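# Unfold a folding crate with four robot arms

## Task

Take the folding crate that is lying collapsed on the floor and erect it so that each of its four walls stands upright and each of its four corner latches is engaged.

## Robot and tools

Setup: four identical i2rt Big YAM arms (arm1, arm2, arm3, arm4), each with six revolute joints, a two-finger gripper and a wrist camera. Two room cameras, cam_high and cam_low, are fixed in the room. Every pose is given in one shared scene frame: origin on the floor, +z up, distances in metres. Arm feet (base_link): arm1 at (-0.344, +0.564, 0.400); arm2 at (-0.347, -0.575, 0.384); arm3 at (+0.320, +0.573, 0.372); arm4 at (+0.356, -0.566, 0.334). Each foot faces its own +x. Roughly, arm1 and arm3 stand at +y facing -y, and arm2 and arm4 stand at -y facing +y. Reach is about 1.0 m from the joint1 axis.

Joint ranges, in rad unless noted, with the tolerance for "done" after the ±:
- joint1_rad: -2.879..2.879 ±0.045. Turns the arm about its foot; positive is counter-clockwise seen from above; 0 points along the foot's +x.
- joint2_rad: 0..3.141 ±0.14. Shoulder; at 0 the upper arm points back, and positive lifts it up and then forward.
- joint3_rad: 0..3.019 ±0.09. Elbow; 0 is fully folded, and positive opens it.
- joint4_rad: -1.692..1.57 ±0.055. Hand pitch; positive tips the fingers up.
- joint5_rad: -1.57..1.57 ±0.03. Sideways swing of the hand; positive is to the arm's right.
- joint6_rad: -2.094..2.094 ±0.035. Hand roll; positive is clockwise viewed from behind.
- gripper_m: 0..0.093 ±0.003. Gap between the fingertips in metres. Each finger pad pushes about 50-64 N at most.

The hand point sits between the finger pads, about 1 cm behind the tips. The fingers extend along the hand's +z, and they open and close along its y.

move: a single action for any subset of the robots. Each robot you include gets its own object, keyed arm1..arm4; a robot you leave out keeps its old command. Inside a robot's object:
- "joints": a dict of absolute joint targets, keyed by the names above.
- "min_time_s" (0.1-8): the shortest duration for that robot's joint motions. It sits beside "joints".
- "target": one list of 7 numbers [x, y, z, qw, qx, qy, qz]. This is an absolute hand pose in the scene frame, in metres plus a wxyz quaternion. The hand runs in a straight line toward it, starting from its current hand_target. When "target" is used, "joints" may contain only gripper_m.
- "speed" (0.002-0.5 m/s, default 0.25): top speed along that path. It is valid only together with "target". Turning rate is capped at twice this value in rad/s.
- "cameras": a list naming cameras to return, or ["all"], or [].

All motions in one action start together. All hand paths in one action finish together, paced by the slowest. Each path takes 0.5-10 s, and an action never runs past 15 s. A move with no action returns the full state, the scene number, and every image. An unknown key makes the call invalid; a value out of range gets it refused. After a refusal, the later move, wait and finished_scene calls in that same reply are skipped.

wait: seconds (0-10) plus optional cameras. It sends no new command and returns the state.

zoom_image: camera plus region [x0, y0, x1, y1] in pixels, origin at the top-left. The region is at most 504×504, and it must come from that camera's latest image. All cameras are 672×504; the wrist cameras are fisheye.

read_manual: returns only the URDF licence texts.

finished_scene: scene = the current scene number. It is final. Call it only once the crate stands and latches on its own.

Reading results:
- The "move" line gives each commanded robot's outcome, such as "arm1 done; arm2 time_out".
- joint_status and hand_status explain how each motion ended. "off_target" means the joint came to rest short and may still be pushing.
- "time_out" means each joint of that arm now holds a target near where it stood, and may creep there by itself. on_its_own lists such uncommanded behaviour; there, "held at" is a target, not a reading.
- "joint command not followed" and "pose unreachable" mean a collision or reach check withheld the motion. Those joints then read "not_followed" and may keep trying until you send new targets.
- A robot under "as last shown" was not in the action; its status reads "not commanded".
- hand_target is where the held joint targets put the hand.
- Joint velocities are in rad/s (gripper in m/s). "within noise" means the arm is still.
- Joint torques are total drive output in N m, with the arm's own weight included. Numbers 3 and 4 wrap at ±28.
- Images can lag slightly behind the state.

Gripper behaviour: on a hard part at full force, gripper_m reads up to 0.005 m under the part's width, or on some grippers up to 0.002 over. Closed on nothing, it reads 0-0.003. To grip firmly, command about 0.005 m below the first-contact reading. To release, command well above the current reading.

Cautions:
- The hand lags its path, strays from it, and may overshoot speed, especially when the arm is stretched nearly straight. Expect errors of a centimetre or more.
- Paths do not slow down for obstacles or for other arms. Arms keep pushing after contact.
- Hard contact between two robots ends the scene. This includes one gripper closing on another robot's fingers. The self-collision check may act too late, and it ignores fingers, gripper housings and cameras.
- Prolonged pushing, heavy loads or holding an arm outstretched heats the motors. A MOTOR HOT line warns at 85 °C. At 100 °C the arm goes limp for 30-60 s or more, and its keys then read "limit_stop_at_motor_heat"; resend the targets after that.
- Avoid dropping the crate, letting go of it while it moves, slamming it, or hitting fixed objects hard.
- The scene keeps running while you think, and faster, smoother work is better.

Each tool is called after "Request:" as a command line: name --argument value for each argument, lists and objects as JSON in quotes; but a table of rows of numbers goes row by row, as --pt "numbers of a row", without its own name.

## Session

Request:
move --cameras '["all"]'

Scene clock: 0.00 s.
Joint torques (N m): no reading
Motor temperatures (°C): arm1=[27 28 27 26 23 23 25] | arm2=[23 24 24 24 27 26 24] | arm3=[26 24 27 23 25 23 27] | arm4=[24 26 25 29 26 24 26]
Heat: arm1: hottest joint2_rad 28 °C; arm2: hottest joint5_rad 27 °C; arm3: hottest joint3_rad 27 °C; arm4: hottest joint4_rad 29 °C.
Joint velocities: within noise
arm1.joint_positions: joint1_rad=+0.789 joint2_rad=+0.609 joint3_rad=+1.408 joint4_rad=-1.451 joint5_rad=+0.217 joint6_rad=-0.687 gripper_m=+0.09396
arm1.joint_status: not commanded
arm1.hand: x=-0.1883 y=+0.4177 z=+0.9285 quat_wxyz=(-0.292, -0.006, -0.892, +0.344) (m; scene frame)
arm1.hand_target: x=-0.1903 y=+0.4192 z=+0.9383 quat_wxyz=(-0.301, -0.007, -0.887, +0.350) (m; scene frame)
arm1.hand_status: not commanded
arm2.joint_positions: joint1_rad=-0.187 joint2_rad=+0.597 joint3_rad=+1.311 joint4_rad=-1.291 joint5_rad=+0.240 joint6_rad=-0.242 gripper_m=+0.09396
arm2.joint_status: not commanded
arm2.hand: x=-0.2313 y=-0.3616 z=+0.9012 quat_wxyz=(-0.466, +0.549, -0.680, -0.136) (m; scene frame)
arm2.hand_target: x=-0.2318 y=-0.3633 z=+0.9149 quat_wxyz=(-0.477, +0.543, -0.676, -0.143) (m; scene frame)
arm2.hand_status: not commanded
arm3.joint_positions: joint1_rad=+0.868 joint2_rad=+0.636 joint3_rad=+1.401 joint4_rad=-1.459 joint5_rad=+0.267 joint6_rad=-0.464 gripper_m=+0.09396
arm3.joint_status: not commanded
arm3.hand: x=+0.4150 y=+0.3713 z=+0.8920 quat_wxyz=(-0.249, -0.258, -0.861, +0.361) (m; scene frame)
arm3.hand_target: x=+0.4139 y=+0.3728 z=+0.9011 quat_wxyz=(-0.257, -0.258, -0.856, +0.367) (m; scene frame)
arm3.hand_status: not commanded
arm4.joint_positions: joint1_rad=-0.127 joint2_rad=+0.607 joint3_rad=+1.357 joint4_rad=-1.287 joint5_rad=+0.181 joint6_rad=-0.762 gripper_m=+0.09396
arm4.joint_status: not commanded
arm4.hand: x=+0.3685 y=-0.3250 z=+0.8718 quat_wxyz=(-0.478, +0.793, -0.350, -0.141) (m; scene frame)
arm4.hand_target: x=+0.3687 y=-0.3277 z=+0.8812 quat_wxyz=(-0.487, +0.788, -0.349, -0.145) (m; scene frame)
arm4.hand_status: not commanded
pictures: arm1_cam_wrist, arm2_cam_wrist, arm3_cam_wrist, arm4_cam_wrist, cam_high, cam_low

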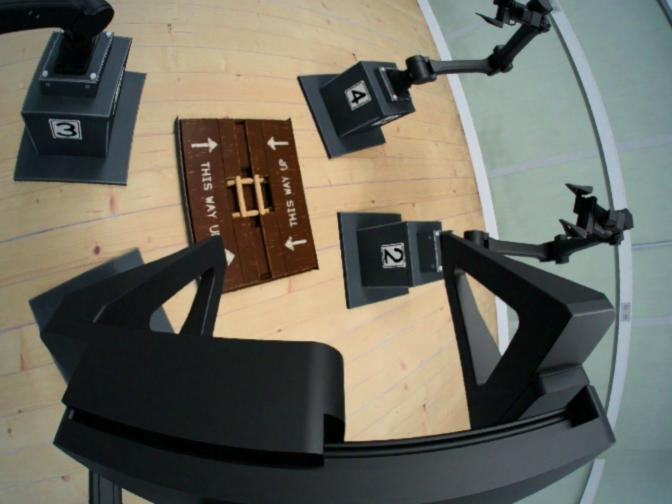

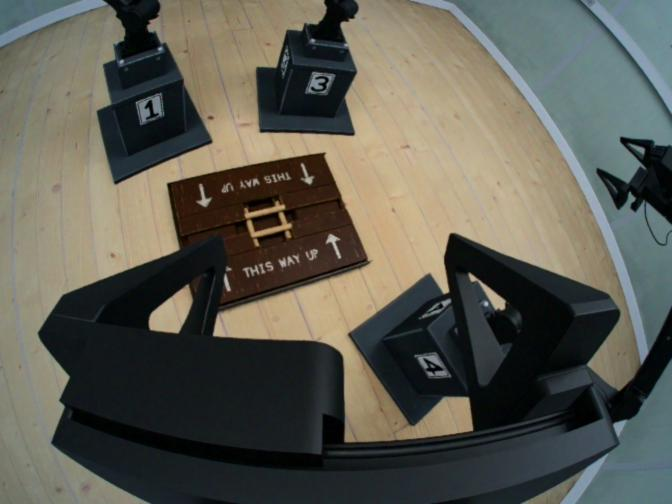

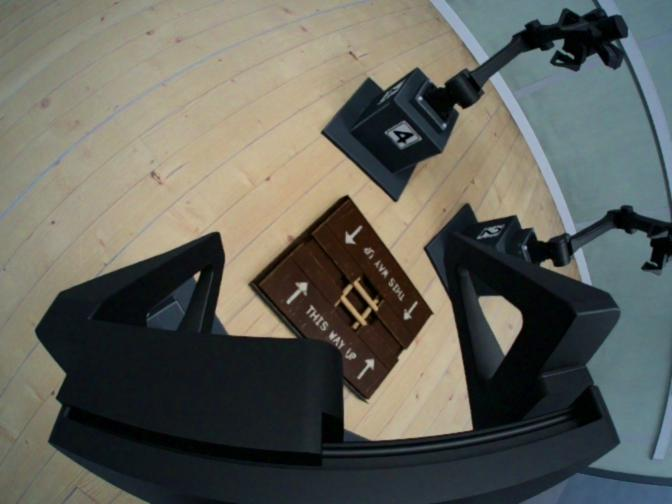

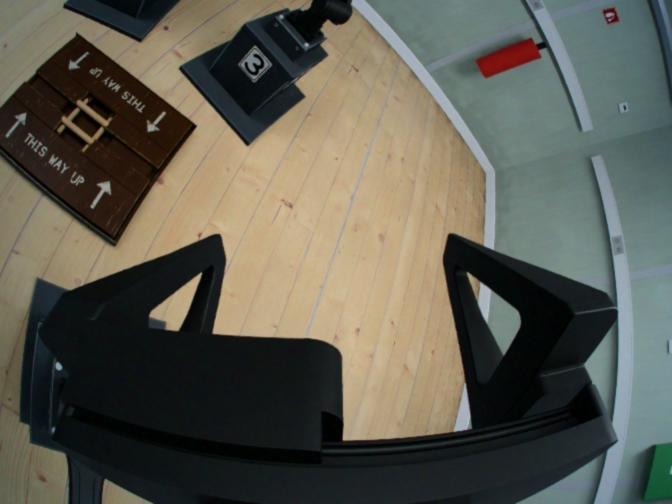

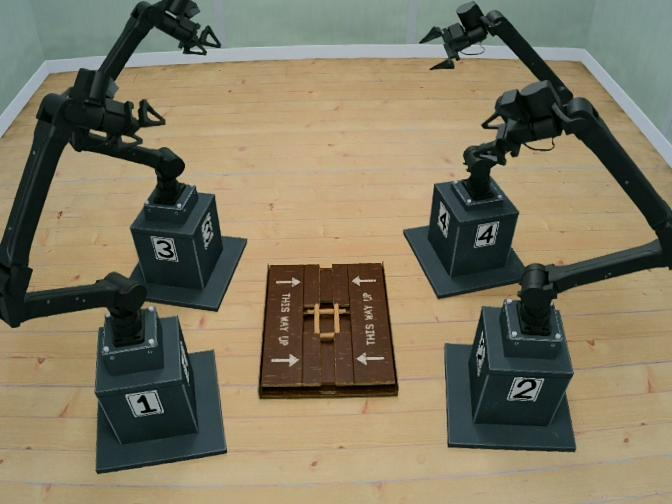

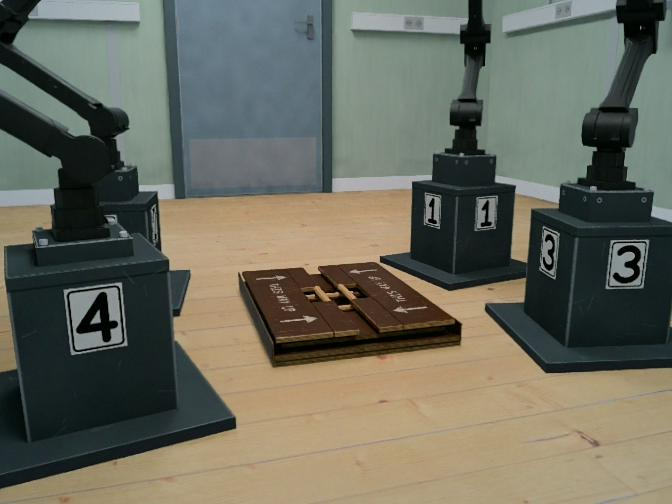

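Request:
zoom_image --camera "cam_high" --region '[250, 250, 410, 410]'

Scaled by 3.150 from the camera's 672x504 image, which has a finer 960x720 frame.

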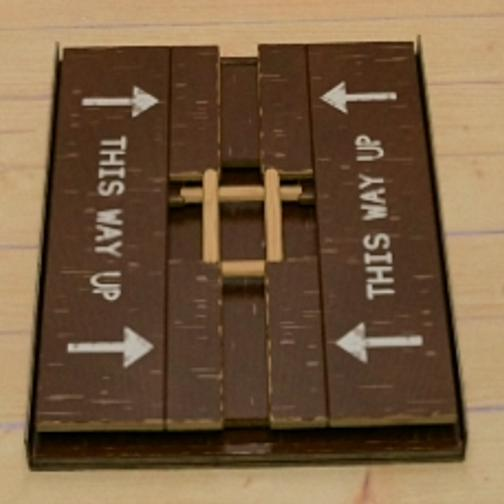

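Request:
move --arm4 '{"target": [-0.026, -0.022, 0.15, 0, 1, 0, 0], "speed": 0.45, "joints": {"gripper_m": 0.055}}' --arm1 '{"target": [-0.01, 0.19, 0.22, 0, 0, 1, 0], "speed": 0.45, "joints": {"gripper_m": 0.055}}' --arm2 '{"target": [-0.25, -0.15, 0.45, 0, 0.7071, -0.7071, 0], "speed": 0.45, "joints": {"gripper_m": 0.055}}' --arm3 '{"target": [0.2, 0.13, 0.45, 0, 0.7071, 0.7071, 0], "speed": 0.45, "joints": {"gripper_m": 0.055}}' --cameras '["arm4_cam_wrist", "arm1_cam_wrist", "cam_high"]'

Scene clock: 30.53 s.
Joint torques (N m): arm1=[-0.85 -19.6 6.26 0.1 -0.04 -0.04] | arm2=[0.73 -14.1 8.94 0.46 -0.12 -0.12] | arm3=[-1.03 -10.81 9.7 0.17 0.19 0.17] | arm4=[2.2 -21.48 10.63 -0.57 -0.22 -0.1]
Motor temperatures (°C): arm1=[27 29 29 26 23 23 25] | arm2=[23 24 26 24 27 26 24] | arm3=[26 24 30 23 25 23 27] | arm4=[24 26 28 29 26 25 26]
Heat: arm1: hottest joint2_rad 29 °C; arm2: hottest joint5_rad 27 °C; arm3: hottest joint3_rad 30 °C; arm4: hottest joint4_rad 29 °C.
move: arm1 off_target; arm2 off_target; arm3 off_target; arm4 off_target
Joint velocities: within noise
arm1.joint_positions: joint1_rad=+0.559 joint2_rad=+2.200 joint3_rad=+1.154 joint4_rad=-0.545 joint5_rad=-0.004 joint6_rad=-0.822 gripper_m=+0.05507
arm1.joint_status: all done
arm1.hand: x=-0.0162 y=+0.2059 z=+0.2182 quat_wxyz=(+0.008, -0.003, -1.000, -0.006) (m; scene frame)
arm1.hand_target: x=-0.0120 y=+0.1952 z=+0.2182 quat_wxyz=(+0.005, -0.001, -1.000, -0.004) (m; scene frame)
arm1.hand_status: off_target (0.017 m and 1.2 deg from the pose sent, 0.765 m and 53.7 deg at the start; pose on its path clipped on 8 of 99 steps)
arm2.joint_positions: joint1_rad=-0.091 joint2_rad=+1.613 joint3_rad=+1.042 joint4_rad=-1.056 joint5_rad=+0.005 joint6_rad=-0.208 gripper_m=+0.05513
arm2.joint_status: all done
arm2.hand: x=-0.2523 y=-0.1728 z=+0.4365 quat_wxyz=(+0.022, +0.700, -0.713, +0.017) (m; scene frame)
arm2.hand_target: x=-0.2522 y=-0.1524 z=+0.4491 quat_wxyz=(+0.003, +0.707, -0.708, +0.004) (m; scene frame)
arm2.hand_status: off_target (0.027 m and 3.4 deg from the pose sent, 0.499 m and 59.2 deg at the start)
arm3.joint_positions: joint1_rad=-0.044 joint2_rad=+1.633 joint3_rad=+1.127 joint4_rad=-1.100 joint5_rad=-0.003 joint6_rad=-0.266 gripper_m=+0.05513
arm3.joint_status: all done
arm3.hand: x=+0.2075 y=+0.1496 z=+0.4425 quat_wxyz=(+0.006, -0.705, -0.709, -0.017) (m; scene frame)
arm3.hand_target: x=+0.1983 y=+0.1329 z=+0.4480 quat_wxyz=(+0.002, -0.711, -0.703, -0.006) (m; scene frame)
arm3.hand_status: off_target (0.022 m and 2.1 deg from the pose sent, 0.548 m and 75.4 deg at the start)
arm4.joint_positions: joint1_rad=+0.395 joint2_rad=+2.473 joint3_rad=+1.776 joint4_rad=-0.884 joint5_rad=+0.008 joint6_rad=-0.929 gripper_m=+0.05507
arm4.joint_status: all done
arm4.hand: x=-0.0116 y=-0.0285 z=+0.1530 quat_wxyz=(+0.002, +1.000, -0.020, +0.006) (m; scene frame)
arm4.hand_target: x=-0.0183 y=-0.0244 z=+0.1468 quat_wxyz=(+0.002, +1.000, -0.009, +0.005) (m; scene frame)
arm4.hand_status: off_target (0.016 m and 2.4 deg from the pose sent, 0.877 m and 75.1 deg at the start; pose on its path clipped on 33 of 99 steps)
pictures: arm1_cam_wrist, arm4_cam_wrist, cam_high

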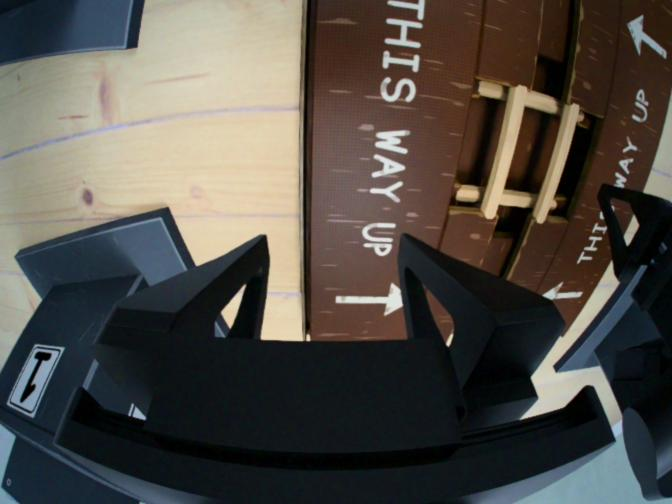

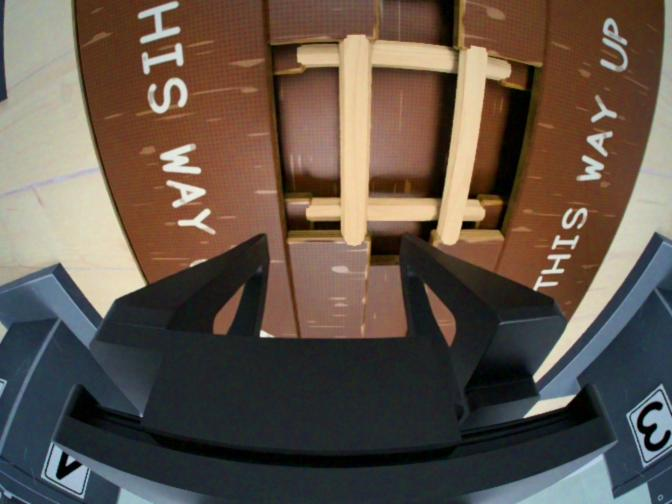

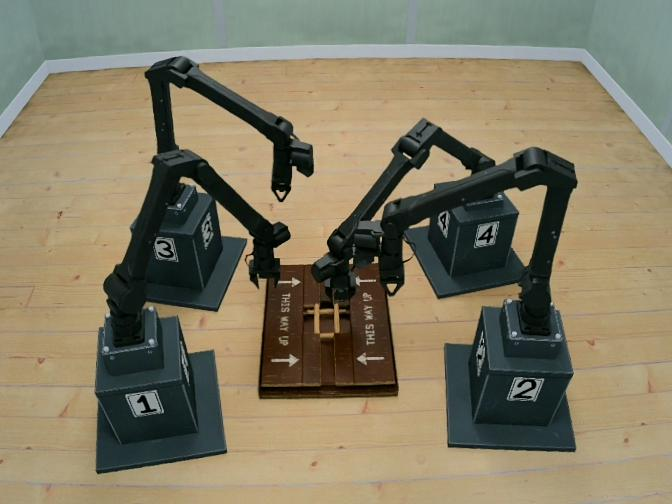

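Request:
move --arm4 '{"target": [-0.033, -0.0115, 0.044, 0, 1, 0, 0], "speed": 0.2}' --cameras '["arm4_cam_wrist"]'

Scene clock: 40.17 s.
Joint torques (N m): arm1=[-1.55 -20.72 6 0.01 -0.01 -0.03] | arm2=[0.73 -14.1 8.92 0.47 -0.12 -0.13] | arm3=[-1.26 -10.64 9.74 0.23 0.2 0.14] | arm4=[2.55 -23.12 10.21 -0.28 -0.24 -0.1]
Motor temperatures (°C): arm1=[27 29 29 26 23 23 25] | arm2=[23 25 27 24 27 26 24] | arm3=[26 25 31 23 25 23 27] | arm4=[24 27 28 29 26 25 26]
Heat: arm1: hottest joint2_rad 29 °C; arm2: hottest joint3_rad 27 °C; arm3: hottest joint3_rad 31 °C; arm4: hottest joint4_rad 29 °C.
move: arm4 off_target
Joint velocities: within noise
arm1, arm2, arm3: as last shown
arm4.joint_positions: joint1_rad=+0.399 joint2_rad=+2.714 joint3_rad=+1.949 joint4_rad=-0.818 joint5_rad=+0.004 joint6_rad=-0.941 gripper_m=+0.05506
arm4.joint_status: not commanded
arm4.hand: x=-0.0238 y=-0.0176 z=+0.0476 quat_wxyz=(+0.004, +1.000, -0.011, +0.005) (m; scene frame)
arm4.hand_target: x=-0.0337 y=-0.0141 z=+0.0437 quat_wxyz=(+0.000, +1.000, +0.001, +0.000) (m; scene frame)
arm4.hand_status: off_target (0.012 m and 1.5 deg from the pose sent, 0.112 m and 2.4 deg at the start)
pictures: arm4_cam_wrist

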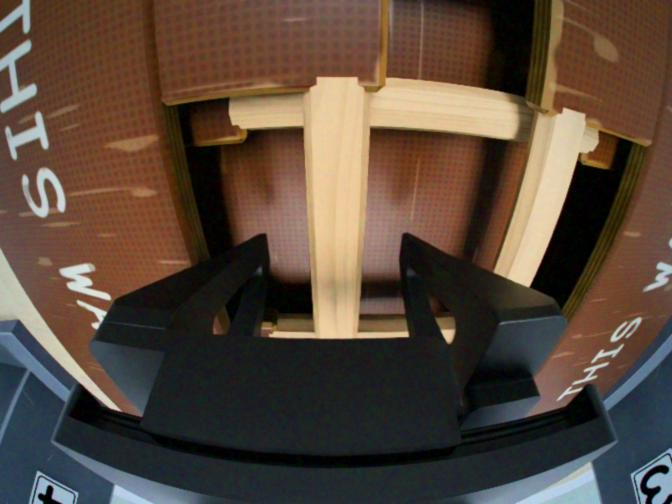

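Request:
move --arm4 '{"joints": {"gripper_m": 0.006}}' --arm1 '{"target": [-0.011, 0.135, 0.15, 0, 0, 1, 0], "speed": 0.25}'

Request:
move --arm4 '{"target": [-0.033, -0.0246, 0.155, -0.2164, 0.9763, 0, 0], "speed": 0.17}'

Scene clock: 51.23 s.
Joint torques (N m): arm1=[-0.03 -21.54 6.19 0.69 0.02 -0.04] | arm2=[0.73 -14.1 8.92 0.46 -0.12 -0.13] | arm3=[-1.26 -10.81 9.68 0.23 0.21 0.15] | arm4=[2.37 -23 10.09 -0.17 -0.18 -0.1]
Motor temperatures (°C): arm1=[27 30 30 26 23 23 25] | arm2=[23 25 28 24 27 26 24] | arm3=[26 25 31 23 25 23 27] | arm4=[24 27 29 29 26 25 26]
Heat: arm1: hottest joint2_rad 30 °C; arm2: hottest joint3_rad 28 °C; arm3: hottest joint3_rad 31 °C; arm4: hottest joint3_rad 29 °C.
move: arm1 off_target; arm4 off_target
Joint velocities: within noise
arm1.joint_positions: joint1_rad=+0.479 joint2_rad=+2.410 joint3_rad=+1.348 joint4_rad=-0.523 joint5_rad=-0.009 joint6_rad=-0.900 gripper_m=+0.05507
arm1.joint_status: not commanded
arm1.hand: x=-0.0172 y=+0.1449 z=+0.1519 quat_wxyz=(+0.004, -0.003, -1.000, -0.005) (m; scene frame)
arm1.hand_target: x=-0.0105 y=+0.1361 z=+0.1501 quat_wxyz=(-0.001, +0.002, -1.000, +0.000) (m; scene frame)
arm1.hand_status: off_target (0.012 m and 0.9 deg from the pose sent, 0.099 m and 1.2 deg at the start)
arm2, arm3: as last shown
arm4.joint_positions: joint1_rad=+0.395 joint2_rad=+2.714 joint3_rad=+1.949 joint4_rad=-0.821 joint5_rad=+0.002 joint6_rad=-0.947 gripper_m=+0.01669
arm4.joint_status: gripper_m off_target (ended at +0.01672, target +0.00600)
arm4.hand: x=-0.0211 y=-0.0167 z=+0.0476 quat_wxyz=(+0.005, +1.000, -0.011, +0.005) (m; scene frame)
arm4.hand_target: x=-0.0310 y=-0.0125 z=+0.0437 quat_wxyz=(+0.000, +1.000, +0.002, +0.001) (m; scene frame)
arm4.hand_status: not commanded
pictures: none

Scene clock: 53.23 s.
Joint torques (N m): arm1=[-0.73 -22.07 6.12 0.59 0.03 -0.02] | arm2=[0.73 -14.1 8.92 0.46 -0.12 -0.12] | arm3=[-1.85 -10.7 9.8 0.2 0.24 0.14] | arm4=[2.73 -25.7 5.82 0.46 0.18 0.05]
Motor temperatures (°C): arm1=[27 30 30 26 23 23 25] | arm2=[23 25 28 24 27 26 24] | arm3=[26 25 31 23 25 23 27] | arm4=[24 28 29 29 26 25 26]
Heat: arm1: hottest joint2_rad 30 °C; arm2: hottest joint3_rad 28 °C; arm3: hottest joint3_rad 31 °C; arm4: hottest joint3_rad 29 °C.
move: arm4 off_target
Joint velocities: within noise
arm1, arm2, arm3: as last shown
arm4.joint_positions: joint1_rad=+0.473 joint2_rad=+2.424 joint3_rad=+1.504 joint4_rad=-0.338 joint5_rad=+0.263 joint6_rad=-0.912 gripper_m=+0.01669
arm4.joint_status: not commanded
arm4.hand: x=-0.0226 y=-0.0262 z=+0.1286 quat_wxyz=(-0.202, +0.979, -0.010, +0.005) (m; scene frame)
arm4.hand_target: x=-0.0344 y=-0.0237 z=+0.1539 quat_wxyz=(-0.215, +0.977, -0.003, -0.003) (m; scene frame)
arm4.hand_status: off_target (0.028 m and 2.2 deg from the pose sent, 0.108 m and 25.7 deg at the start)
pictures: none

Request:
move --arm4 '{"target": [-0.033, -0.068, 0.213, -0.4226, 0.9063, 0, 0], "speed": 0.17}' --arm1 '{"target": [-0.012, 0.037, 0.10, 0, 0, 1, 0], "speed": 0.25}' --cameras '["arm1_cam_wrist"]'

Scene clock: 57.20 s.
Joint torques (N m): arm1=[-0.38 -23.94 7.71 0.27 0.05 -0.02] | arm2=[0.73 -14.15 8.92 0.46 -0.12 -0.12] | arm3=[-0.97 -10.87 9.92 0.16 0.26 0.12] | arm4=[2.73 -21.89 4.9 1.87 0.56 -0.2]
Motor temperatures (°C): arm1=[27 30 30 26 23 23 25] | arm2=[23 25 28 24 27 26 24] | arm3=[26 25 32 23 25 23 27] | arm4=[24 28 28 29 26 25 27]
Heat: arm1: hottest joint2_rad 30 °C; arm2: hottest joint3_rad 28 °C; arm3: hottest joint3_rad 32 °C; arm4: hottest joint4_rad 29 °C.
move: arm1 done; arm4 off_target
Joint velocities: within noise
arm1.joint_positions: joint1_rad=+0.386 joint2_rad=+2.631 joint3_rad=+1.709 joint4_rad=-0.654 joint5_rad=-0.009 joint6_rad=-0.989 gripper_m=+0.05507
arm1.joint_status: not commanded
arm1.hand: x=-0.0130 y=+0.0456 z=+0.1049 quat_wxyz=(+0.001, -0.006, -1.000, -0.002) (m; scene frame)
arm1.hand_target: x=-0.0131 y=+0.0368 z=+0.0990 quat_wxyz=(-0.001, -0.004, -1.000, +0.000) (m; scene frame)
arm1.hand_status: done (0.010 m and 0.7 deg from the pose sent, 0.120 m and 0.9 deg at the start)
arm2, arm3: as last shown
arm4.joint_positions: joint1_rad=+0.596 joint2_rad=+2.272 joint3_rad=+1.161 joint4_rad=+0.184 joint5_rad=+0.580 joint6_rad=-0.938 gripper_m=+0.01669
arm4.joint_status: not commanded
arm4.hand: x=-0.0231 y=-0.0674 z=+0.1922 quat_wxyz=(-0.407, +0.913, -0.013, +0.005) (m; scene frame)
arm4.hand_target: x=-0.0329 y=-0.0663 z=+0.2123 quat_wxyz=(-0.423, +0.906, +0.000, +0.000) (m; scene frame)
arm4.hand_status: off_target (0.023 m and 2.5 deg from the pose sent, 0.095 m and 26.8 deg at the start)
pictures: arm1_cam_wrist

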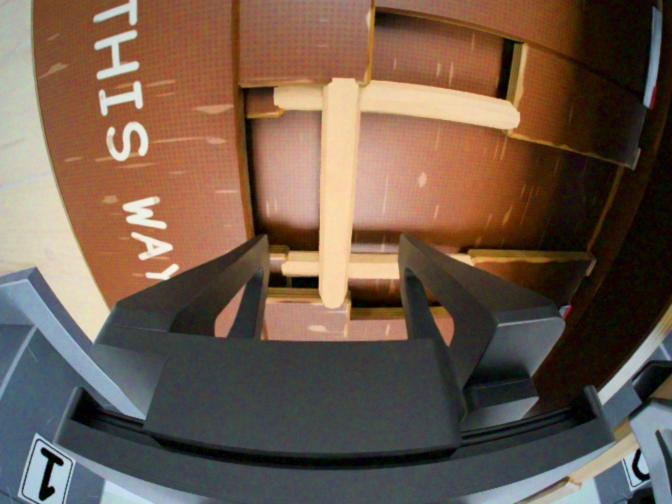

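Request:
move --arm4 '{"target": [-0.032, -0.1376, 0.240, -0.6088, 0.7934, 0, 0], "speed": 0.17}' --arm1 '{"target": [-0.012, 0.035, 0.034, 0, 0, 1, 0], "speed": 0.2}'

Request:
move --arm4 '{"target": [-0.030, -0.190, 0.242, -0.6756, 0.7373, 0, 0], "speed": 0.15}' --arm1 '{"joints": {"gripper_m": 0.006}}' --cameras '["arm1_cam_wrist", "cam_high"]'

Scene clock: 61.53 s.
Joint torques (N m): arm1=[-0.56 -25 7.09 0.81 0.08 -0.02] | arm2=[0.79 -14.1 8.91 0.46 -0.12 -0.12] | arm3=[-1.2 -10.87 9.78 0.25 0.18 0.11] | arm4=[2.78 -17.26 3.59 3.11 0.28 -0.29]
Motor temperatures (°C): arm1=[27 31 30 26 23 23 25] | arm2=[23 25 28 24 27 26 24] | arm3=[26 25 32 23 25 23 27] | arm4=[24 28 28 29 26 25 27]
Heat: arm1: hottest joint2_rad 31 °C; arm2: hottest joint3_rad 28 °C; arm3: hottest joint3_rad 32 °C; arm4: hottest joint4_rad 29 °C.
move: arm1 off_target; arm4 done
Joint velocities: within noise
arm1.joint_positions: joint1_rad=+0.390 joint2_rad=+2.783 joint3_rad=+1.821 joint4_rad=-0.631 joint5_rad=-0.009 joint6_rad=-0.998 gripper_m=+0.05507
arm1.joint_status: not commanded
arm1.hand: x=-0.0119 y=+0.0482 z=+0.0395 quat_wxyz=(+0.005, +0.001, -1.000, -0.009) (m; scene frame)
arm1.hand_target: x=-0.0100 y=+0.0372 z=+0.0341 quat_wxyz=(+0.000, +0.004, -1.000, +0.000) (m; scene frame)
arm1.hand_status: off_target (0.014 m and 1.2 deg from the pose sent, 0.072 m and 0.7 deg at the start)
arm2, arm3: as last shown
arm4.joint_positions: joint1_rad=+0.758 joint2_rad=+2.329 joint3_rad=+0.940 joint4_rad=+0.907 joint5_rad=+0.925 joint6_rad=-1.167 gripper_m=+0.01669
arm4.joint_status: not commanded
arm4.hand: x=-0.0245 y=-0.1337 z=+0.2344 quat_wxyz=(-0.600, +0.800, -0.010, +0.003) (m; scene frame)
arm4.hand_target: x=-0.0327 y=-0.1363 z=+0.2408 quat_wxyz=(-0.609, +0.793, +0.002, +0.001) (m; scene frame)
arm4.hand_status: done (0.010 m and 1.7 deg from the pose sent, 0.085 m and 27.0 deg at the start)
pictures: none

Scene clock: 63.13 s.
Joint torques (N m): arm1=[-0.73 -24.82 6.61 0.59 0.1 -0.18] | arm2=[0.73 -14.1 8.94 0.46 -0.12 -0.13] | arm3=[-1.32 -11.05 9.85 0.2 0.22 0.17] | arm4=[3.55 -16.03 1.65 2.56 0.04 -0.08]
Motor temperatures (°C): arm1=[27 31 30 26 23 23 25] | arm2=[23 25 28 24 27 26 24] | arm3=[26 25 32 23 25 23 27] | arm4=[24 28 28 29 26 25 27]
Heat: arm1: hottest joint2_rad 31 °C; arm2: hottest joint3_rad 28 °C; arm3: hottest joint3_rad 32 °C; arm4: hottest joint4_rad 29 °C.
move: arm1 off_target; arm4 off_target
Joint velocities: within noise
arm1.joint_positions: joint1_rad=+0.384 joint2_rad=+2.785 joint3_rad=+1.827 joint4_rad=-0.621 joint5_rad=-0.013 joint6_rad=-0.974 gripper_m=+0.01757
arm1.joint_status: gripper_m off_target (ended at +0.01761, target +0.00600)
arm1.hand: x=-0.0117 y=+0.0424 z=+0.0399 quat_wxyz=(-0.001, -0.014, -1.000, -0.004) (m; scene frame)
arm1.hand_target: x=-0.0125 y=+0.0352 z=+0.0342 quat_wxyz=(-0.002, -0.001, -1.000, +0.000) (m; scene frame)
arm1.hand_status: not commanded
arm2, arm3: as last shown
arm4.joint_positions: joint1_rad=+0.855 joint2_rad=+2.444 joint3_rad=+0.903 joint4_rad=+1.348 joint5_rad=+1.077 joint6_rad=-1.391 gripper_m=+0.01669
arm4.joint_status: not commanded
arm4.hand: x=-0.0242 y=-0.1786 z=+0.2442 quat_wxyz=(-0.674, +0.738, -0.012, +0.004) (m; scene frame)
arm4.hand_target: x=-0.0306 y=-0.1889 z=+0.2432 quat_wxyz=(-0.677, +0.736, +0.002, +0.001) (m; scene frame)
arm4.hand_status: off_target (0.013 m and 1.5 deg from the pose sent, 0.057 m and 11.3 deg at the start)
pictures: arm1_cam_wrist, cam_high

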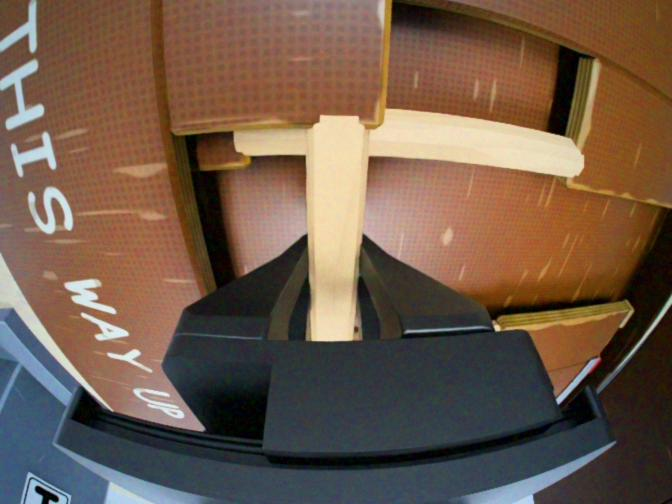

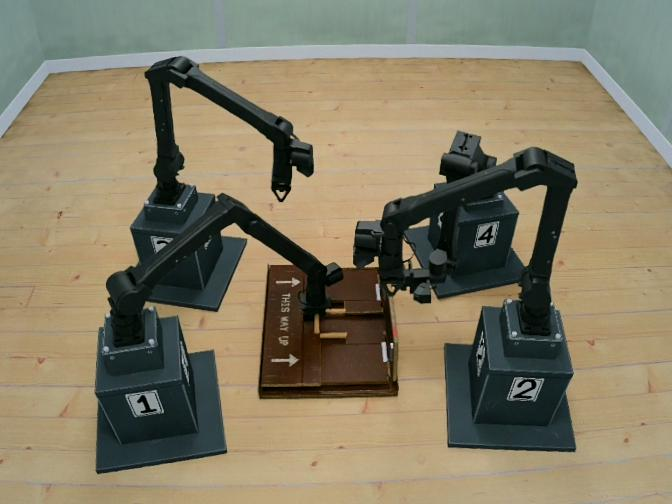

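Request:
move --arm1 '{"target": [-0.013, 0.045, 0.143, 0, 0, 0.9763, -0.2164], "speed": 0.17}'

Request:
move --arm1 '{"target": [-0.013, 0.090, 0.205, 0, 0, 0.9063, -0.4226], "speed": 0.17}' --arm2 '{"target": [-0.072, 0.026, 0.118, 0, 0.7071, -0.7071, 0], "speed": 0.4}' --cameras '["arm2_cam_wrist"]'

Scene clock: 71.10 s.
Joint torques (N m): arm1=[-0.15 -27.93 2.78 0.91 0.72 -0.2] | arm2=[0.73 -14.1 8.92 0.47 -0.12 -0.13] | arm3=[-1.55 -10.93 9.76 0.2 0.19 0.13] | arm4=[3.55 -15.97 1.65 2.66 0.04 -0.08]
Motor temperatures (°C): arm1=[27 31 30 26 23 23 25] | arm2=[23 26 28 24 27 26 24] | arm3=[26 25 33 23 25 23 27] | arm4=[24 29 28 29 26 25 27]
Heat: arm1: hottest joint2_rad 31 °C; arm2: hottest joint3_rad 28 °C; arm3: hottest joint3_rad 33 °C; arm4: hottest joint2_rad 29 °C.
move: arm1 off_target
Joint velocities: within noise
arm1.joint_positions: joint1_rad=+0.461 joint2_rad=+2.516 joint3_rad=+1.376 joint4_rad=-0.097 joint5_rad=+0.231 joint6_rad=-0.939 gripper_m=+0.01757
arm1.joint_status: not commanded
arm1.hand: x=-0.0122 y=+0.0530 z=+0.1211 quat_wxyz=(-0.005, -0.012, -0.979, +0.203) (m; scene frame)
arm1.hand_target: x=-0.0098 y=+0.0465 z=+0.1419 quat_wxyz=(-0.002, +0.003, -0.977, +0.215) (m; scene frame)
arm1.hand_status: off_target (0.023 m and 2.2 deg from the pose sent, 0.103 m and 25.5 deg at the start)
arm2, arm3: as last shown
arm4.joint_positions: joint1_rad=+0.855 joint2_rad=+2.444 joint3_rad=+0.903 joint4_rad=+1.348 joint5_rad=+1.077 joint6_rad=-1.392 gripper_m=+0.01669
arm4.joint_status: not commanded
arm4.hand: x=-0.0242 y=-0.1786 z=+0.2442 quat_wxyz=(-0.674, +0.738, -0.012, +0.005) (m; scene frame)
arm4.hand_target: x=-0.0306 y=-0.1889 z=+0.2432 quat_wxyz=(-0.677, +0.736, +0.002, +0.002) (m; scene frame)
arm4.hand_status: not commanded
pictures: none

Scene clock: 73.47 s.
Joint torques (N m): arm1=[-0.62 -24 1.37 2.47 1.09 -0.2] | arm2=[1.26 -26.64 4.96 0.03 -0.02 0.01] | arm3=[-1.26 -10.7 9.74 0.27 0.22 0.16] | arm4=[3.55 -15.97 1.65 2.67 0.04 -0.07]
Motor temperatures (°C): arm1=[27 32 30 26 23 23 25] | arm2=[23 26 28 24 27 26 24] | arm3=[26 25 33 23 25 23 27] | arm4=[24 29 28 29 26 25 27]
Heat: arm1: hottest joint2_rad 32 °C; arm2: hottest joint3_rad 28 °C; arm3: hottest joint3_rad 33 °C; arm4: hottest joint2_rad 29 °C.
move: arm1 off_target; arm2 not_followed
Joint velocities: within noise
arm1.joint_positions: joint1_rad=+0.591 joint2_rad=+2.407 joint3_rad=+1.049 joint4_rad=+0.460 joint5_rad=+0.539 joint6_rad=-0.968 gripper_m=+0.01758
arm1.joint_status: not commanded
arm1.hand: x=-0.0114 y=+0.0945 z=+0.1865 quat_wxyz=(-0.006, -0.008, -0.913, +0.408) (m; scene frame)
arm1.hand_target: x=-0.0127 y=+0.0887 z=+0.2044 quat_wxyz=(+0.000, +0.001, -0.906, +0.423) (m; scene frame)
arm1.hand_status: off_target (0.019 m and 2.2 deg from the pose sent, 0.092 m and 26.6 deg at the start)
arm2.joint_positions: joint1_rad=-0.269 joint2_rad=+2.484 joint3_rad=+1.582 joint4_rad=-0.729 joint5_rad=+0.002 joint6_rad=-0.390 gripper_m=+0.05513
arm2.joint_status: not commanded
arm2.on_its_own: joint1_rad is held at -0.261, not at its first target -0.082; joint2_rad is held at +2.444, not at its first target +1.614; joint3_rad is held at +1.586, not at its first target +1.083; joint4_rad is held at -0.735, not at its first target -1.050; joint6_rad is held at -0.386, not at its first target -0.216
arm2.hand: x=-0.1152 y=-0.0377 z=+0.1455 quat_wxyz=(+0.027, +0.702, -0.712, +0.013) (m; scene frame)
arm2.hand_target: x=-0.1134 y=-0.0219 z=+0.1691 quat_wxyz=(+0.009, +0.703, -0.711, +0.005) (m; scene frame)
arm2.hand_status: not_followed (0.082 m and 3.5 deg from the pose sent, 0.417 m and 3.4 deg at the start)
arm3.joint_positions: joint1_rad=-0.044 joint2_rad=+1.633 joint3_rad=+1.127 joint4_rad=-1.100 joint5_rad=-0.003 joint6_rad=-0.266 gripper_m=+0.05513
arm3.joint_status: not commanded
arm3.hand: x=+0.2075 y=+0.1496 z=+0.4425 quat_wxyz=(+0.006, -0.705, -0.709, -0.017) (m; scene frame)
arm3.hand_target: x=+0.1983 y=+0.1329 z=+0.4480 quat_wxyz=(+0.002, -0.711, -0.703, -0.006) (m; scene frame)
arm3.hand_status: not commanded
arm4: as last shown
pictures: arm2_cam_wrist
pose unreachable (arm2 arm): on one or more control steps of this call this arm could not follow its commanded pose, so it was not sent that pose on those steps. On the call's last step it was still not sent that pose. It may still have moved: this result reports where it is.
cause: moving toward the commanded pose would bring a part of the arm too close to another arm (this arm's wrist (the part past joint 4) and the arm1 arm's fingers, at the place that arm is still heading or pushing toward).

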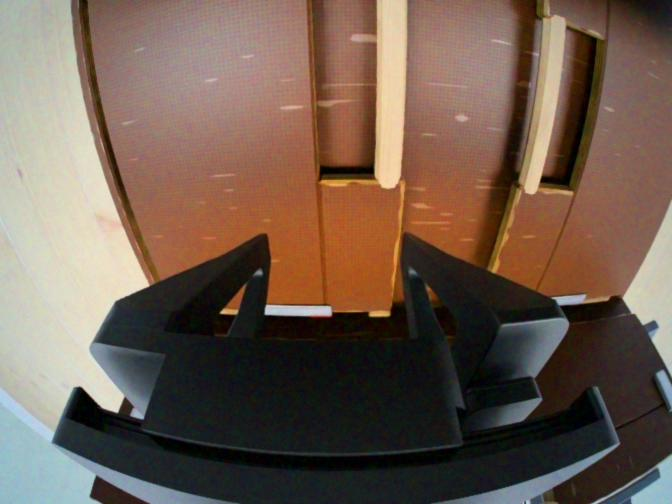

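Request:
move --arm1 '{"target": [-0.013, 0.160, 0.235, 0, 0, 0.7934, -0.6088], "speed": 0.17}' --arm2 '{"target": [-0.071, 0.026, 0.10, 0, 0.7071, -0.7071, 0], "speed": 0.25}' --cameras '["arm2_cam_wrist"]'

Scene clock: 81.27 s.
Joint torques (N m): arm1=[-0.32 -19.08 -0.43 3.74 0.85 -0.1] | arm2=[-1.08 -24.53 7.58 -0.08 -0.15 -0.13] | arm3=[-1.2 -10.87 9.77 0.31 0.23 0.16] | arm4=[3.55 -16.03 1.65 2.66 0.04 -0.08]
Motor temperatures (°C): arm1=[27 32 30 26 23 23 26] | arm2=[23 26 28 24 27 26 24] | arm3=[26 25 33 23 25 23 27] | arm4=[24 29 27 29 26 25 27]
Heat: arm1: hottest joint2_rad 32 °C; arm2: hottest joint3_rad 28 °C; arm3: hottest joint3_rad 33 °C; arm4: hottest joint2_rad 29 °C.
move: arm1 done; arm2 off_target
Joint velocities: within noise
arm1.joint_positions: joint1_rad=+0.766 joint2_rad=+2.528 joint3_rad=+0.890 joint4_rad=+1.178 joint5_rad=+0.889 joint6_rad=-1.190 gripper_m=+0.01758
arm1.joint_status: not commanded
arm1.hand: x=-0.0094 y=+0.1571 z=+0.2304 quat_wxyz=(-0.004, +0.000, -0.798, +0.602) (m; scene frame)
arm1.hand_target: x=-0.0129 y=+0.1577 z=+0.2360 quat_wxyz=(+0.000, +0.001, -0.792, +0.610) (m; scene frame)
arm1.hand_status: done (0.007 m and 1.1 deg from the pose sent, 0.081 m and 26.9 deg at the start)
arm2.joint_positions: joint1_rad=-0.293 joint2_rad=+2.677 joint3_rad=+1.863 joint4_rad=-0.771 joint5_rad=+0.001 joint6_rad=-0.420 gripper_m=+0.05513
arm2.joint_status: not commanded
arm2.hand: x=-0.0755 y=+0.0152 z=+0.0981 quat_wxyz=(+0.006, +0.704, -0.711, +0.003) (m; scene frame)
arm2.hand_target: x=-0.0668 y=+0.0235 z=+0.0992 quat_wxyz=(+0.000, +0.704, -0.710, -0.001) (m; scene frame)
arm2.hand_status: off_target (0.012 m and 1.0 deg from the pose sent, 0.090 m and 3.5 deg at the start)
arm3, arm4: as last shown
pictures: arm2_cam_wrist

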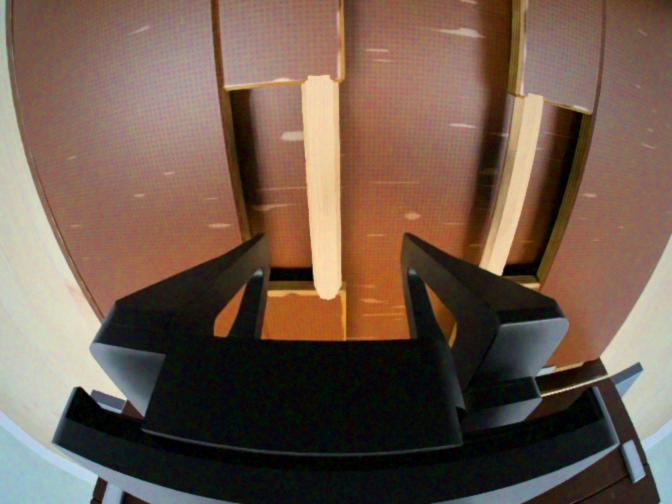

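Request:
move --arm1 '{"target": [-0.012, 0.214, 0.242, 0, 0, 0.7373, -0.6756], "speed": 0.15}' --arm2 '{"target": [-0.074, 0.019, 0.024, 0, 0.7071, -0.7071, 0], "speed": 0.2}'

Request:
move --arm2 '{"joints": {"gripper_m": 0.006}}' --arm3 '{"target": [0.12, 0.01, 0.26, 0, 0.7071, 0.7071, 0], "speed": 0.3}' --cameras '["arm2_cam_wrist", "cam_high"]'

Scene clock: 88.70 s.
Joint torques (N m): arm1=[-0.09 -18.55 -1.37 3.38 0.86 0.06] | arm2=[0.15 -24.47 7.01 0.58 -0.12 -0.12] | arm3=[-1.61 -11.34 9.81 0.24 0.22 0.15] | arm4=[3.55 -16.03 1.65 2.67 0.04 -0.07]
Motor temperatures (°C): arm1=[27 32 29 26 23 23 26] | arm2=[23 27 28 24 27 26 24] | arm3=[26 25 33 23 25 23 27] | arm4=[24 30 27 29 26 25 27]
Heat: arm1: hottest joint2_rad 32 °C; arm2: hottest joint3_rad 28 °C; arm3: hottest joint3_rad 33 °C; arm4: hottest joint2_rad 30 °C.
move: arm1 off_target; arm2 off_target
Joint velocities: within noise
arm1.joint_positions: joint1_rad=+0.878 joint2_rad=+2.643 joint3_rad=+0.884 joint4_rad=+1.539 joint5_rad=+1.062 joint6_rad=-1.371 gripper_m=+0.01755
arm1.joint_status: not commanded
arm1.hand: x=-0.0084 y=+0.2015 z=+0.2417 quat_wxyz=(+0.004, -0.004, -0.742, +0.670) (m; scene frame)
arm1.hand_target: x=-0.0111 y=+0.2079 z=+0.2437 quat_wxyz=(+0.004, -0.004, -0.739, +0.674) (m; scene frame)
arm1.hand_status: off_target (0.013 m and 1.0 deg from the pose sent, 0.058 m and 11.0 deg at the start; a joint's target at an end of its range on 20 of 40 steps)
arm2.joint_positions: joint1_rad=-0.286 joint2_rad=+2.831 joint3_rad=+1.947 joint4_rad=-0.720 joint5_rad=+0.002 joint6_rad=-0.423 gripper_m=+0.05512
arm2.joint_status: not commanded
arm2.hand: x=-0.0847 y=+0.0062 z=+0.0231 quat_wxyz=(+0.015, +0.707, -0.707, +0.007) (m; scene frame)
arm2.hand_target: x=-0.0789 y=+0.0195 z=+0.0242 quat_wxyz=(+0.001, +0.710, -0.704, +0.001) (m; scene frame)
arm2.hand_status: off_target (0.017 m and 1.8 deg from the pose sent, 0.074 m and 1.0 deg at the start)
arm3, arm4: as last shown
pictures: none

Scene clock: 90.50 s.
Joint torques (N m): arm1=[1.08 -18.61 -1.47 3.38 0.86 0.03] | arm2=[-0.09 -24.7 6.99 0.55 -0.11 -0.1] | arm3=[-1.08 -16.62 8.25 0.32 0.18 -0.05] | arm4=[3.55 -16.03 1.65 2.66 0.04 -0.08]
Motor temperatures (°C): arm1=[27 32 29 26 23 23 26] | arm2=[23 27 28 24 27 26 24] | arm3=[26 25 33 23 25 23 27] | arm4=[24 30 27 29 26 25 27]
Heat: arm1: hottest joint2_rad 32 °C; arm2: hottest joint3_rad 28 °C; arm3: hottest joint3_rad 33 °C; arm4: hottest joint2_rad 30 °C.
move: arm2 off_target; arm3 off_target
Joint velocities: within noise
arm1, arm4: as last shown
arm1.joint_positions: joint1_rad=+0.878 joint2_rad=+2.643 joint3_rad=+0.884 joint4_rad=+1.539 joint5_rad=+1.062 joint6_rad=-1.371 gripper_m=+0.01754
arm2.joint_positions: joint1_rad=-0.289 joint2_rad=+2.831 joint3_rad=+1.947 joint4_rad=-0.719 joint5_rad=+0.002 joint6_rad=-0.432 gripper_m=+0.01732
arm2.joint_status: gripper_m off_target (ended at +0.01736, target +0.00600)
arm2.hand: x=-0.0827 y=+0.0057 z=+0.0231 quat_wxyz=(+0.014, +0.710, -0.704, +0.007) (m; scene frame)
arm2.hand_target: x=-0.0771 y=+0.0188 z=+0.0241 quat_wxyz=(+0.000, +0.712, -0.703, +0.000) (m; scene frame)
arm2.hand_status: not commanded
arm3.joint_positions: joint1_rad=-0.116 joint2_rad=+2.202 joint3_rad=+1.472 joint4_rad=-0.851 joint5_rad=+0.000 joint6_rad=-0.324 gripper_m=+0.05513
arm3.joint_status: not commanded
arm3.hand: x=+0.1304 y=+0.0233 z=+0.2644 quat_wxyz=(+0.001, -0.710, -0.704, -0.006) (m; scene frame)
arm3.hand_target: x=+0.1206 y=+0.0126 z=+0.2595 quat_wxyz=(+0.000, -0.710, -0.704, +0.000) (m; scene frame)
arm3.hand_status: off_target (0.017 m and 0.8 deg from the pose sent, 0.246 m and 2.1 deg at the start)
pictures: arm2_cam_wrist, cam_high

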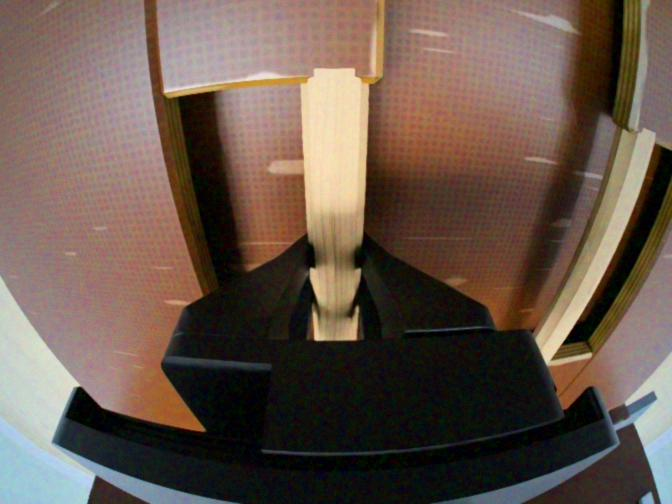

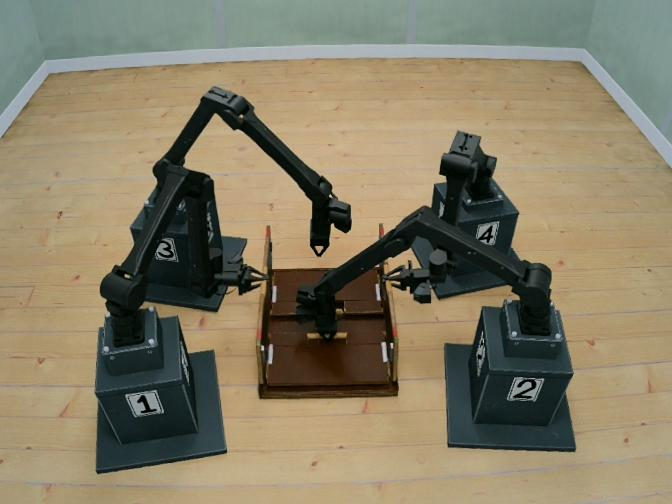

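Request:
move --arm2 '{"target": [-0.094, 0.0187, 0.146, -0.1045, 0.6993, -0.6993, 0.1045], "speed": 0.17}' --arm3 '{"target": [0.023, -0.006, 0.115, 0, 0.7071, 0.7071, 0], "speed": 0.25}' --arm1 '{"target": [-0.012, 0.219, 0.243, 0, 0, 0.7547, -0.6561], "speed": 0.1}' --arm4 '{"target": [-0.030, -0.199, 0.243, -0.6756, 0.7373, 0, 0], "speed": 0.1}' --cameras '["arm3_cam_wrist"]'

Scene clock: 98.73 s.
Joint torques (N m): arm1=[1.67 -19.9 -2.93 1.63 0.61 0.37] | arm2=[0.56 -30.33 3.71 -0.27 0.04 0.08] | arm3=[-1.26 -18.37 7.79 0.06 0.05 -0.03] | arm4=[4.13 -16.26 0.8 2.45 0.11 0.11]
Motor temperatures (°C): arm1=[27 32 29 26 24 23 26] | arm2=[23 27 27 24 27 26 25] | arm3=[26 26 34 23 25 23 27] | arm4=[24 30 27 29 26 25 28]
Heat: arm1: hottest joint2_rad 32 °C; arm2: hottest joint2_rad 27 °C; arm3: hottest joint3_rad 34 °C; arm4: hottest joint2_rad 30 °C.
move: arm1 off_target; arm2 off_target; arm3 off_target; arm4 off_target
Joint velocities: within noise
arm1.joint_positions: joint1_rad=+0.889 joint2_rad=+2.620 joint3_rad=+0.864 joint4_rad=+1.479 joint5_rad=+1.067 joint6_rad=-1.318 gripper_m=+0.01739
arm1.joint_status: not commanded
arm1.hand: x=-0.0089 y=+0.2070 z=+0.2413 quat_wxyz=(+0.003, -0.005, -0.751, +0.661) (m; scene frame)
arm1.hand_target: x=-0.0124 y=+0.2181 z=+0.2430 quat_wxyz=(+0.001, -0.001, -0.754, +0.657) (m; scene frame)
arm1.hand_status: off_target (0.013 m and 0.9 deg from the pose sent, 0.018 m and 2.3 deg at the start)
arm2.joint_positions: joint1_rad=-0.195 joint2_rad=+2.610 joint3_rad=+1.691 joint4_rad=-0.585 joint5_rad=+0.284 joint6_rad=-0.349 gripper_m=+0.01732
arm2.joint_status: not commanded
arm2.hand: x=-0.0947 y=+0.0052 z=+0.1044 quat_wxyz=(-0.091, +0.702, -0.697, +0.114) (m; scene frame)
arm2.hand_target: x=-0.0944 y=+0.0222 z=+0.1441 quat_wxyz=(-0.108, +0.700, -0.698, +0.103) (m; scene frame)
arm2.hand_status: off_target (0.044 m and 1.9 deg from the pose sent, 0.124 m and 17.7 deg at the start)
arm3.joint_positions: joint1_rad=-0.251 joint2_rad=+2.573 joint3_rad=+1.771 joint4_rad=-0.765 joint5_rad=+0.000 joint6_rad=-0.465 gripper_m=+0.05513
arm3.joint_status: not commanded
arm3.hand: x=+0.0307 y=-0.0012 z=+0.1252 quat_wxyz=(-0.001, -0.708, -0.706, +0.001) (m; scene frame)
arm3.hand_target: x=+0.0244 y=-0.0044 z=+0.1145 quat_wxyz=(-0.001, -0.707, -0.707, +0.000) (m; scene frame)
arm3.hand_status: off_target (0.014 m and 0.2 deg from the pose sent, 0.186 m and 0.8 deg at the start)
arm4.joint_positions: joint1_rad=+0.866 joint2_rad=+2.444 joint3_rad=+0.898 joint4_rad=+1.351 joint5_rad=+1.094 joint6_rad=-1.389 gripper_m=+0.01669
arm4.joint_status: not commanded
arm4.hand: x=-0.0239 y=-0.1835 z=+0.2444 quat_wxyz=(-0.675, +0.738, -0.014, +0.007) (m; scene frame)
arm4.hand_target: x=-0.0294 y=-0.1979 z=+0.2431 quat_wxyz=(-0.676, +0.737, -0.001, +0.000) (m; scene frame)
arm4.hand_status: off_target (0.017 m and 1.8 deg from the pose sent, 0.021 m and 1.4 deg at the start)
pictures: arm3_cam_wrist

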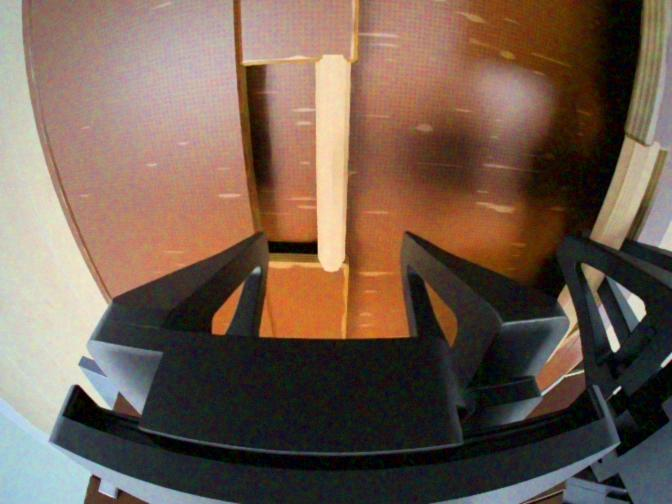

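Request:
move --arm2 '{"target": [-0.149, 0.0187, 0.217, -0.2008, 0.6780, -0.6780, 0.2008], "speed": 0.17}' --arm3 '{"target": [0.0245, -0.005, 0.030, 0, 0.7071, 0.7071, 0], "speed": 0.2}'

Request:
move --arm2 '{"target": [-0.237, 0.0187, 0.251, -0.2988, 0.6409, -0.6409, 0.2988], "speed": 0.17}' --arm3 '{"joints": {"gripper_m": 0.006}}' --cameras '["arm3_cam_wrist", "arm2_cam_wrist"]'

Scene clock: 103.20 s.
Joint torques (N m): arm1=[1.85 -19.25 -2.61 1.81 0.58 0.29] | arm2=[0.85 -29.27 4.04 -0.87 0.44 0.24] | arm3=[-0.97 -18.49 7.23 0.7 0.2 -0.02] | arm4=[3.84 -16.26 0.87 2.44 -0.01 0.12]
Motor temperatures (°C): arm1=[27 32 29 26 23 23 26] | arm2=[23 28 27 24 27 26 25] | arm3=[26 26 33 23 25 23 27] | arm4=[24 30 27 29 26 25 28]
Heat: arm1: hottest joint2_rad 32 °C; arm2: hottest joint2_rad 28 °C; arm3: hottest joint3_rad 33 °C; arm4: hottest joint2_rad 30 °C.
move: arm2 off_target; arm3 off_target
Joint velocities: within noise
arm1: as last shown
arm2.joint_positions: joint1_rad=-0.055 joint2_rad=+2.463 joint3_rad=+1.545 joint4_rad=-0.570 joint5_rad=+0.557 joint6_rad=-0.223 gripper_m=+0.01708
arm2.joint_status: not commanded
arm2.hand: x=-0.1394 y=+0.0062 z=+0.1758 quat_wxyz=(-0.184, +0.682, -0.677, +0.208) (m; scene frame)
arm2.hand_target: x=-0.1437 y=+0.0178 z=+0.2143 quat_wxyz=(-0.198, +0.676, -0.681, +0.200) (m; scene frame)
arm2.hand_status: off_target (0.044 m and 2.1 deg from the pose sent, 0.126 m and 16.4 deg at the start)
arm3.joint_positions: joint1_rad=-0.251 joint2_rad=+2.751 joint3_rad=+1.886 joint4_rad=-0.713 joint5_rad=+0.000 joint6_rad=-0.465 gripper_m=+0.05513
arm3.joint_status: not commanded
arm3.hand: x=+0.0310 y=-0.0011 z=+0.0438 quat_wxyz=(+0.000, -0.708, -0.706, -0.004) (m; scene frame)
arm3.hand_target: x=+0.0248 y=-0.0044 z=+0.0310 quat_wxyz=(+0.000, -0.707, -0.707, +0.001) (m; scene frame)
arm3.hand_status: off_target (0.016 m and 0.5 deg from the pose sent, 0.095 m and 0.2 deg at the start)
arm4.joint_positions: joint1_rad=+0.869 joint2_rad=+2.444 joint3_rad=+0.898 joint4_rad=+1.353 joint5_rad=+1.097 joint6_rad=-1.389 gripper_m=+0.01669
arm4.joint_status: not commanded
arm4.hand: x=-0.0245 y=-0.1847 z=+0.2447 quat_wxyz=(-0.675, +0.737, -0.014, +0.006) (m; scene frame)
arm4.hand_target: x=-0.0300 y=-0.1978 z=+0.2434 quat_wxyz=(-0.676, +0.737, -0.002, -0.001) (m; scene frame)
arm4.hand_status: not commanded
pictures: none

Scene clock: 104.90 s.
Joint torques (N m): arm1=[1.49 -19.9 -2.76 1.76 0.59 0.36] | arm2=[1.85 -25.82 5.57 -0.9 0.02 0.32] | arm3=[-1.26 -18.61 7.34 0.66 0.23 0] | arm4=[3.84 -16.21 0.95 2.39 -0.01 0.12]
Motor temperatures (°C): arm1=[27 32 29 26 23 23 26] | arm2=[23 28 27 24 27 26 25] | arm3=[26 26 33 23 25 23 27] | arm4=[24 30 27 29 26 25 28]
Heat: arm1: hottest joint2_rad 32 °C; arm2: hottest joint2_rad 28 °C; arm3: hottest joint3_rad 33 °C; arm4: hottest joint2_rad 30 °C.
move: arm2 off_target; arm3 off_target
Joint velocities: within noise
arm1: as last shown
arm2.joint_positions: joint1_rad=+0.153 joint2_rad=+2.427 joint3_rad=+1.533 joint4_rad=-0.740 joint5_rad=+0.890 joint6_rad=+0.039 gripper_m=+0.01688
arm2.joint_status: not commanded
arm2.hand: x=-0.2206 y=+0.0071 z=+0.2308 quat_wxyz=(-0.293, +0.640, -0.635, +0.317) (m; scene frame)
arm2.hand_target: x=-0.2348 y=+0.0192 z=+0.2518 quat_wxyz=(-0.301, +0.639, -0.640, +0.301) (m; scene frame)
arm2.hand_status: off_target (0.028 m and 2.2 deg from the pose sent, 0.124 m and 17.9 deg at the start)
arm3.joint_positions: joint1_rad=-0.251 joint2_rad=+2.751 joint3_rad=+1.885 joint4_rad=-0.713 joint5_rad=-0.011 joint6_rad=-0.465 gripper_m=+0.01645
arm3.joint_status: gripper_m off_target (ended at +0.01648, target +0.00600)
arm3.hand: x=+0.0331 y=-0.0012 z=+0.0434 quat_wxyz=(-0.005, -0.708, -0.706, -0.007) (m; scene frame)
arm3.hand_target: x=+0.0265 y=-0.0043 z=+0.0307 quat_wxyz=(-0.004, -0.707, -0.707, -0.001) (m; scene frame)
arm3.hand_status: not commanded
arm4.joint_positions: joint1_rad=+0.870 joint2_rad=+2.444 joint3_rad=+0.897 joint4_rad=+1.353 joint5_rad=+1.097 joint6_rad=-1.389 gripper_m=+0.01669
arm4.joint_status: not commanded
arm4.hand: x=-0.0246 y=-0.1856 z=+0.2444 quat_wxyz=(-0.675, +0.737, -0.013, +0.006) (m; scene frame)
arm4.hand_target: x=-0.0301 y=-0.1982 z=+0.2432 quat_wxyz=(-0.676, +0.737, -0.001, -0.001) (m; scene frame)
arm4.hand_status: not commanded
pictures: arm2_cam_wrist, arm3_cam_wrist

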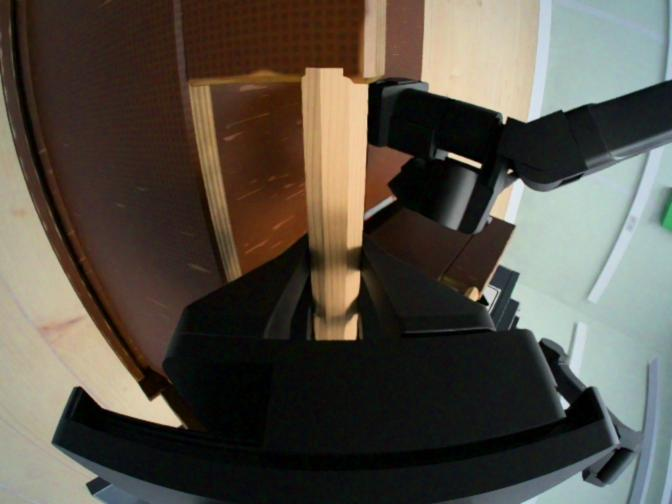

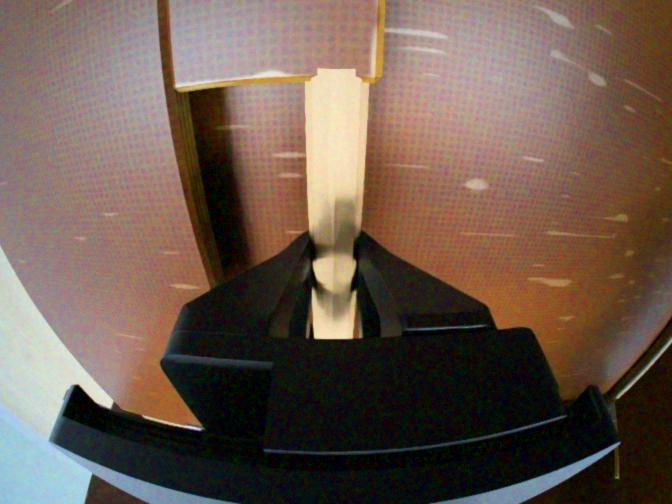

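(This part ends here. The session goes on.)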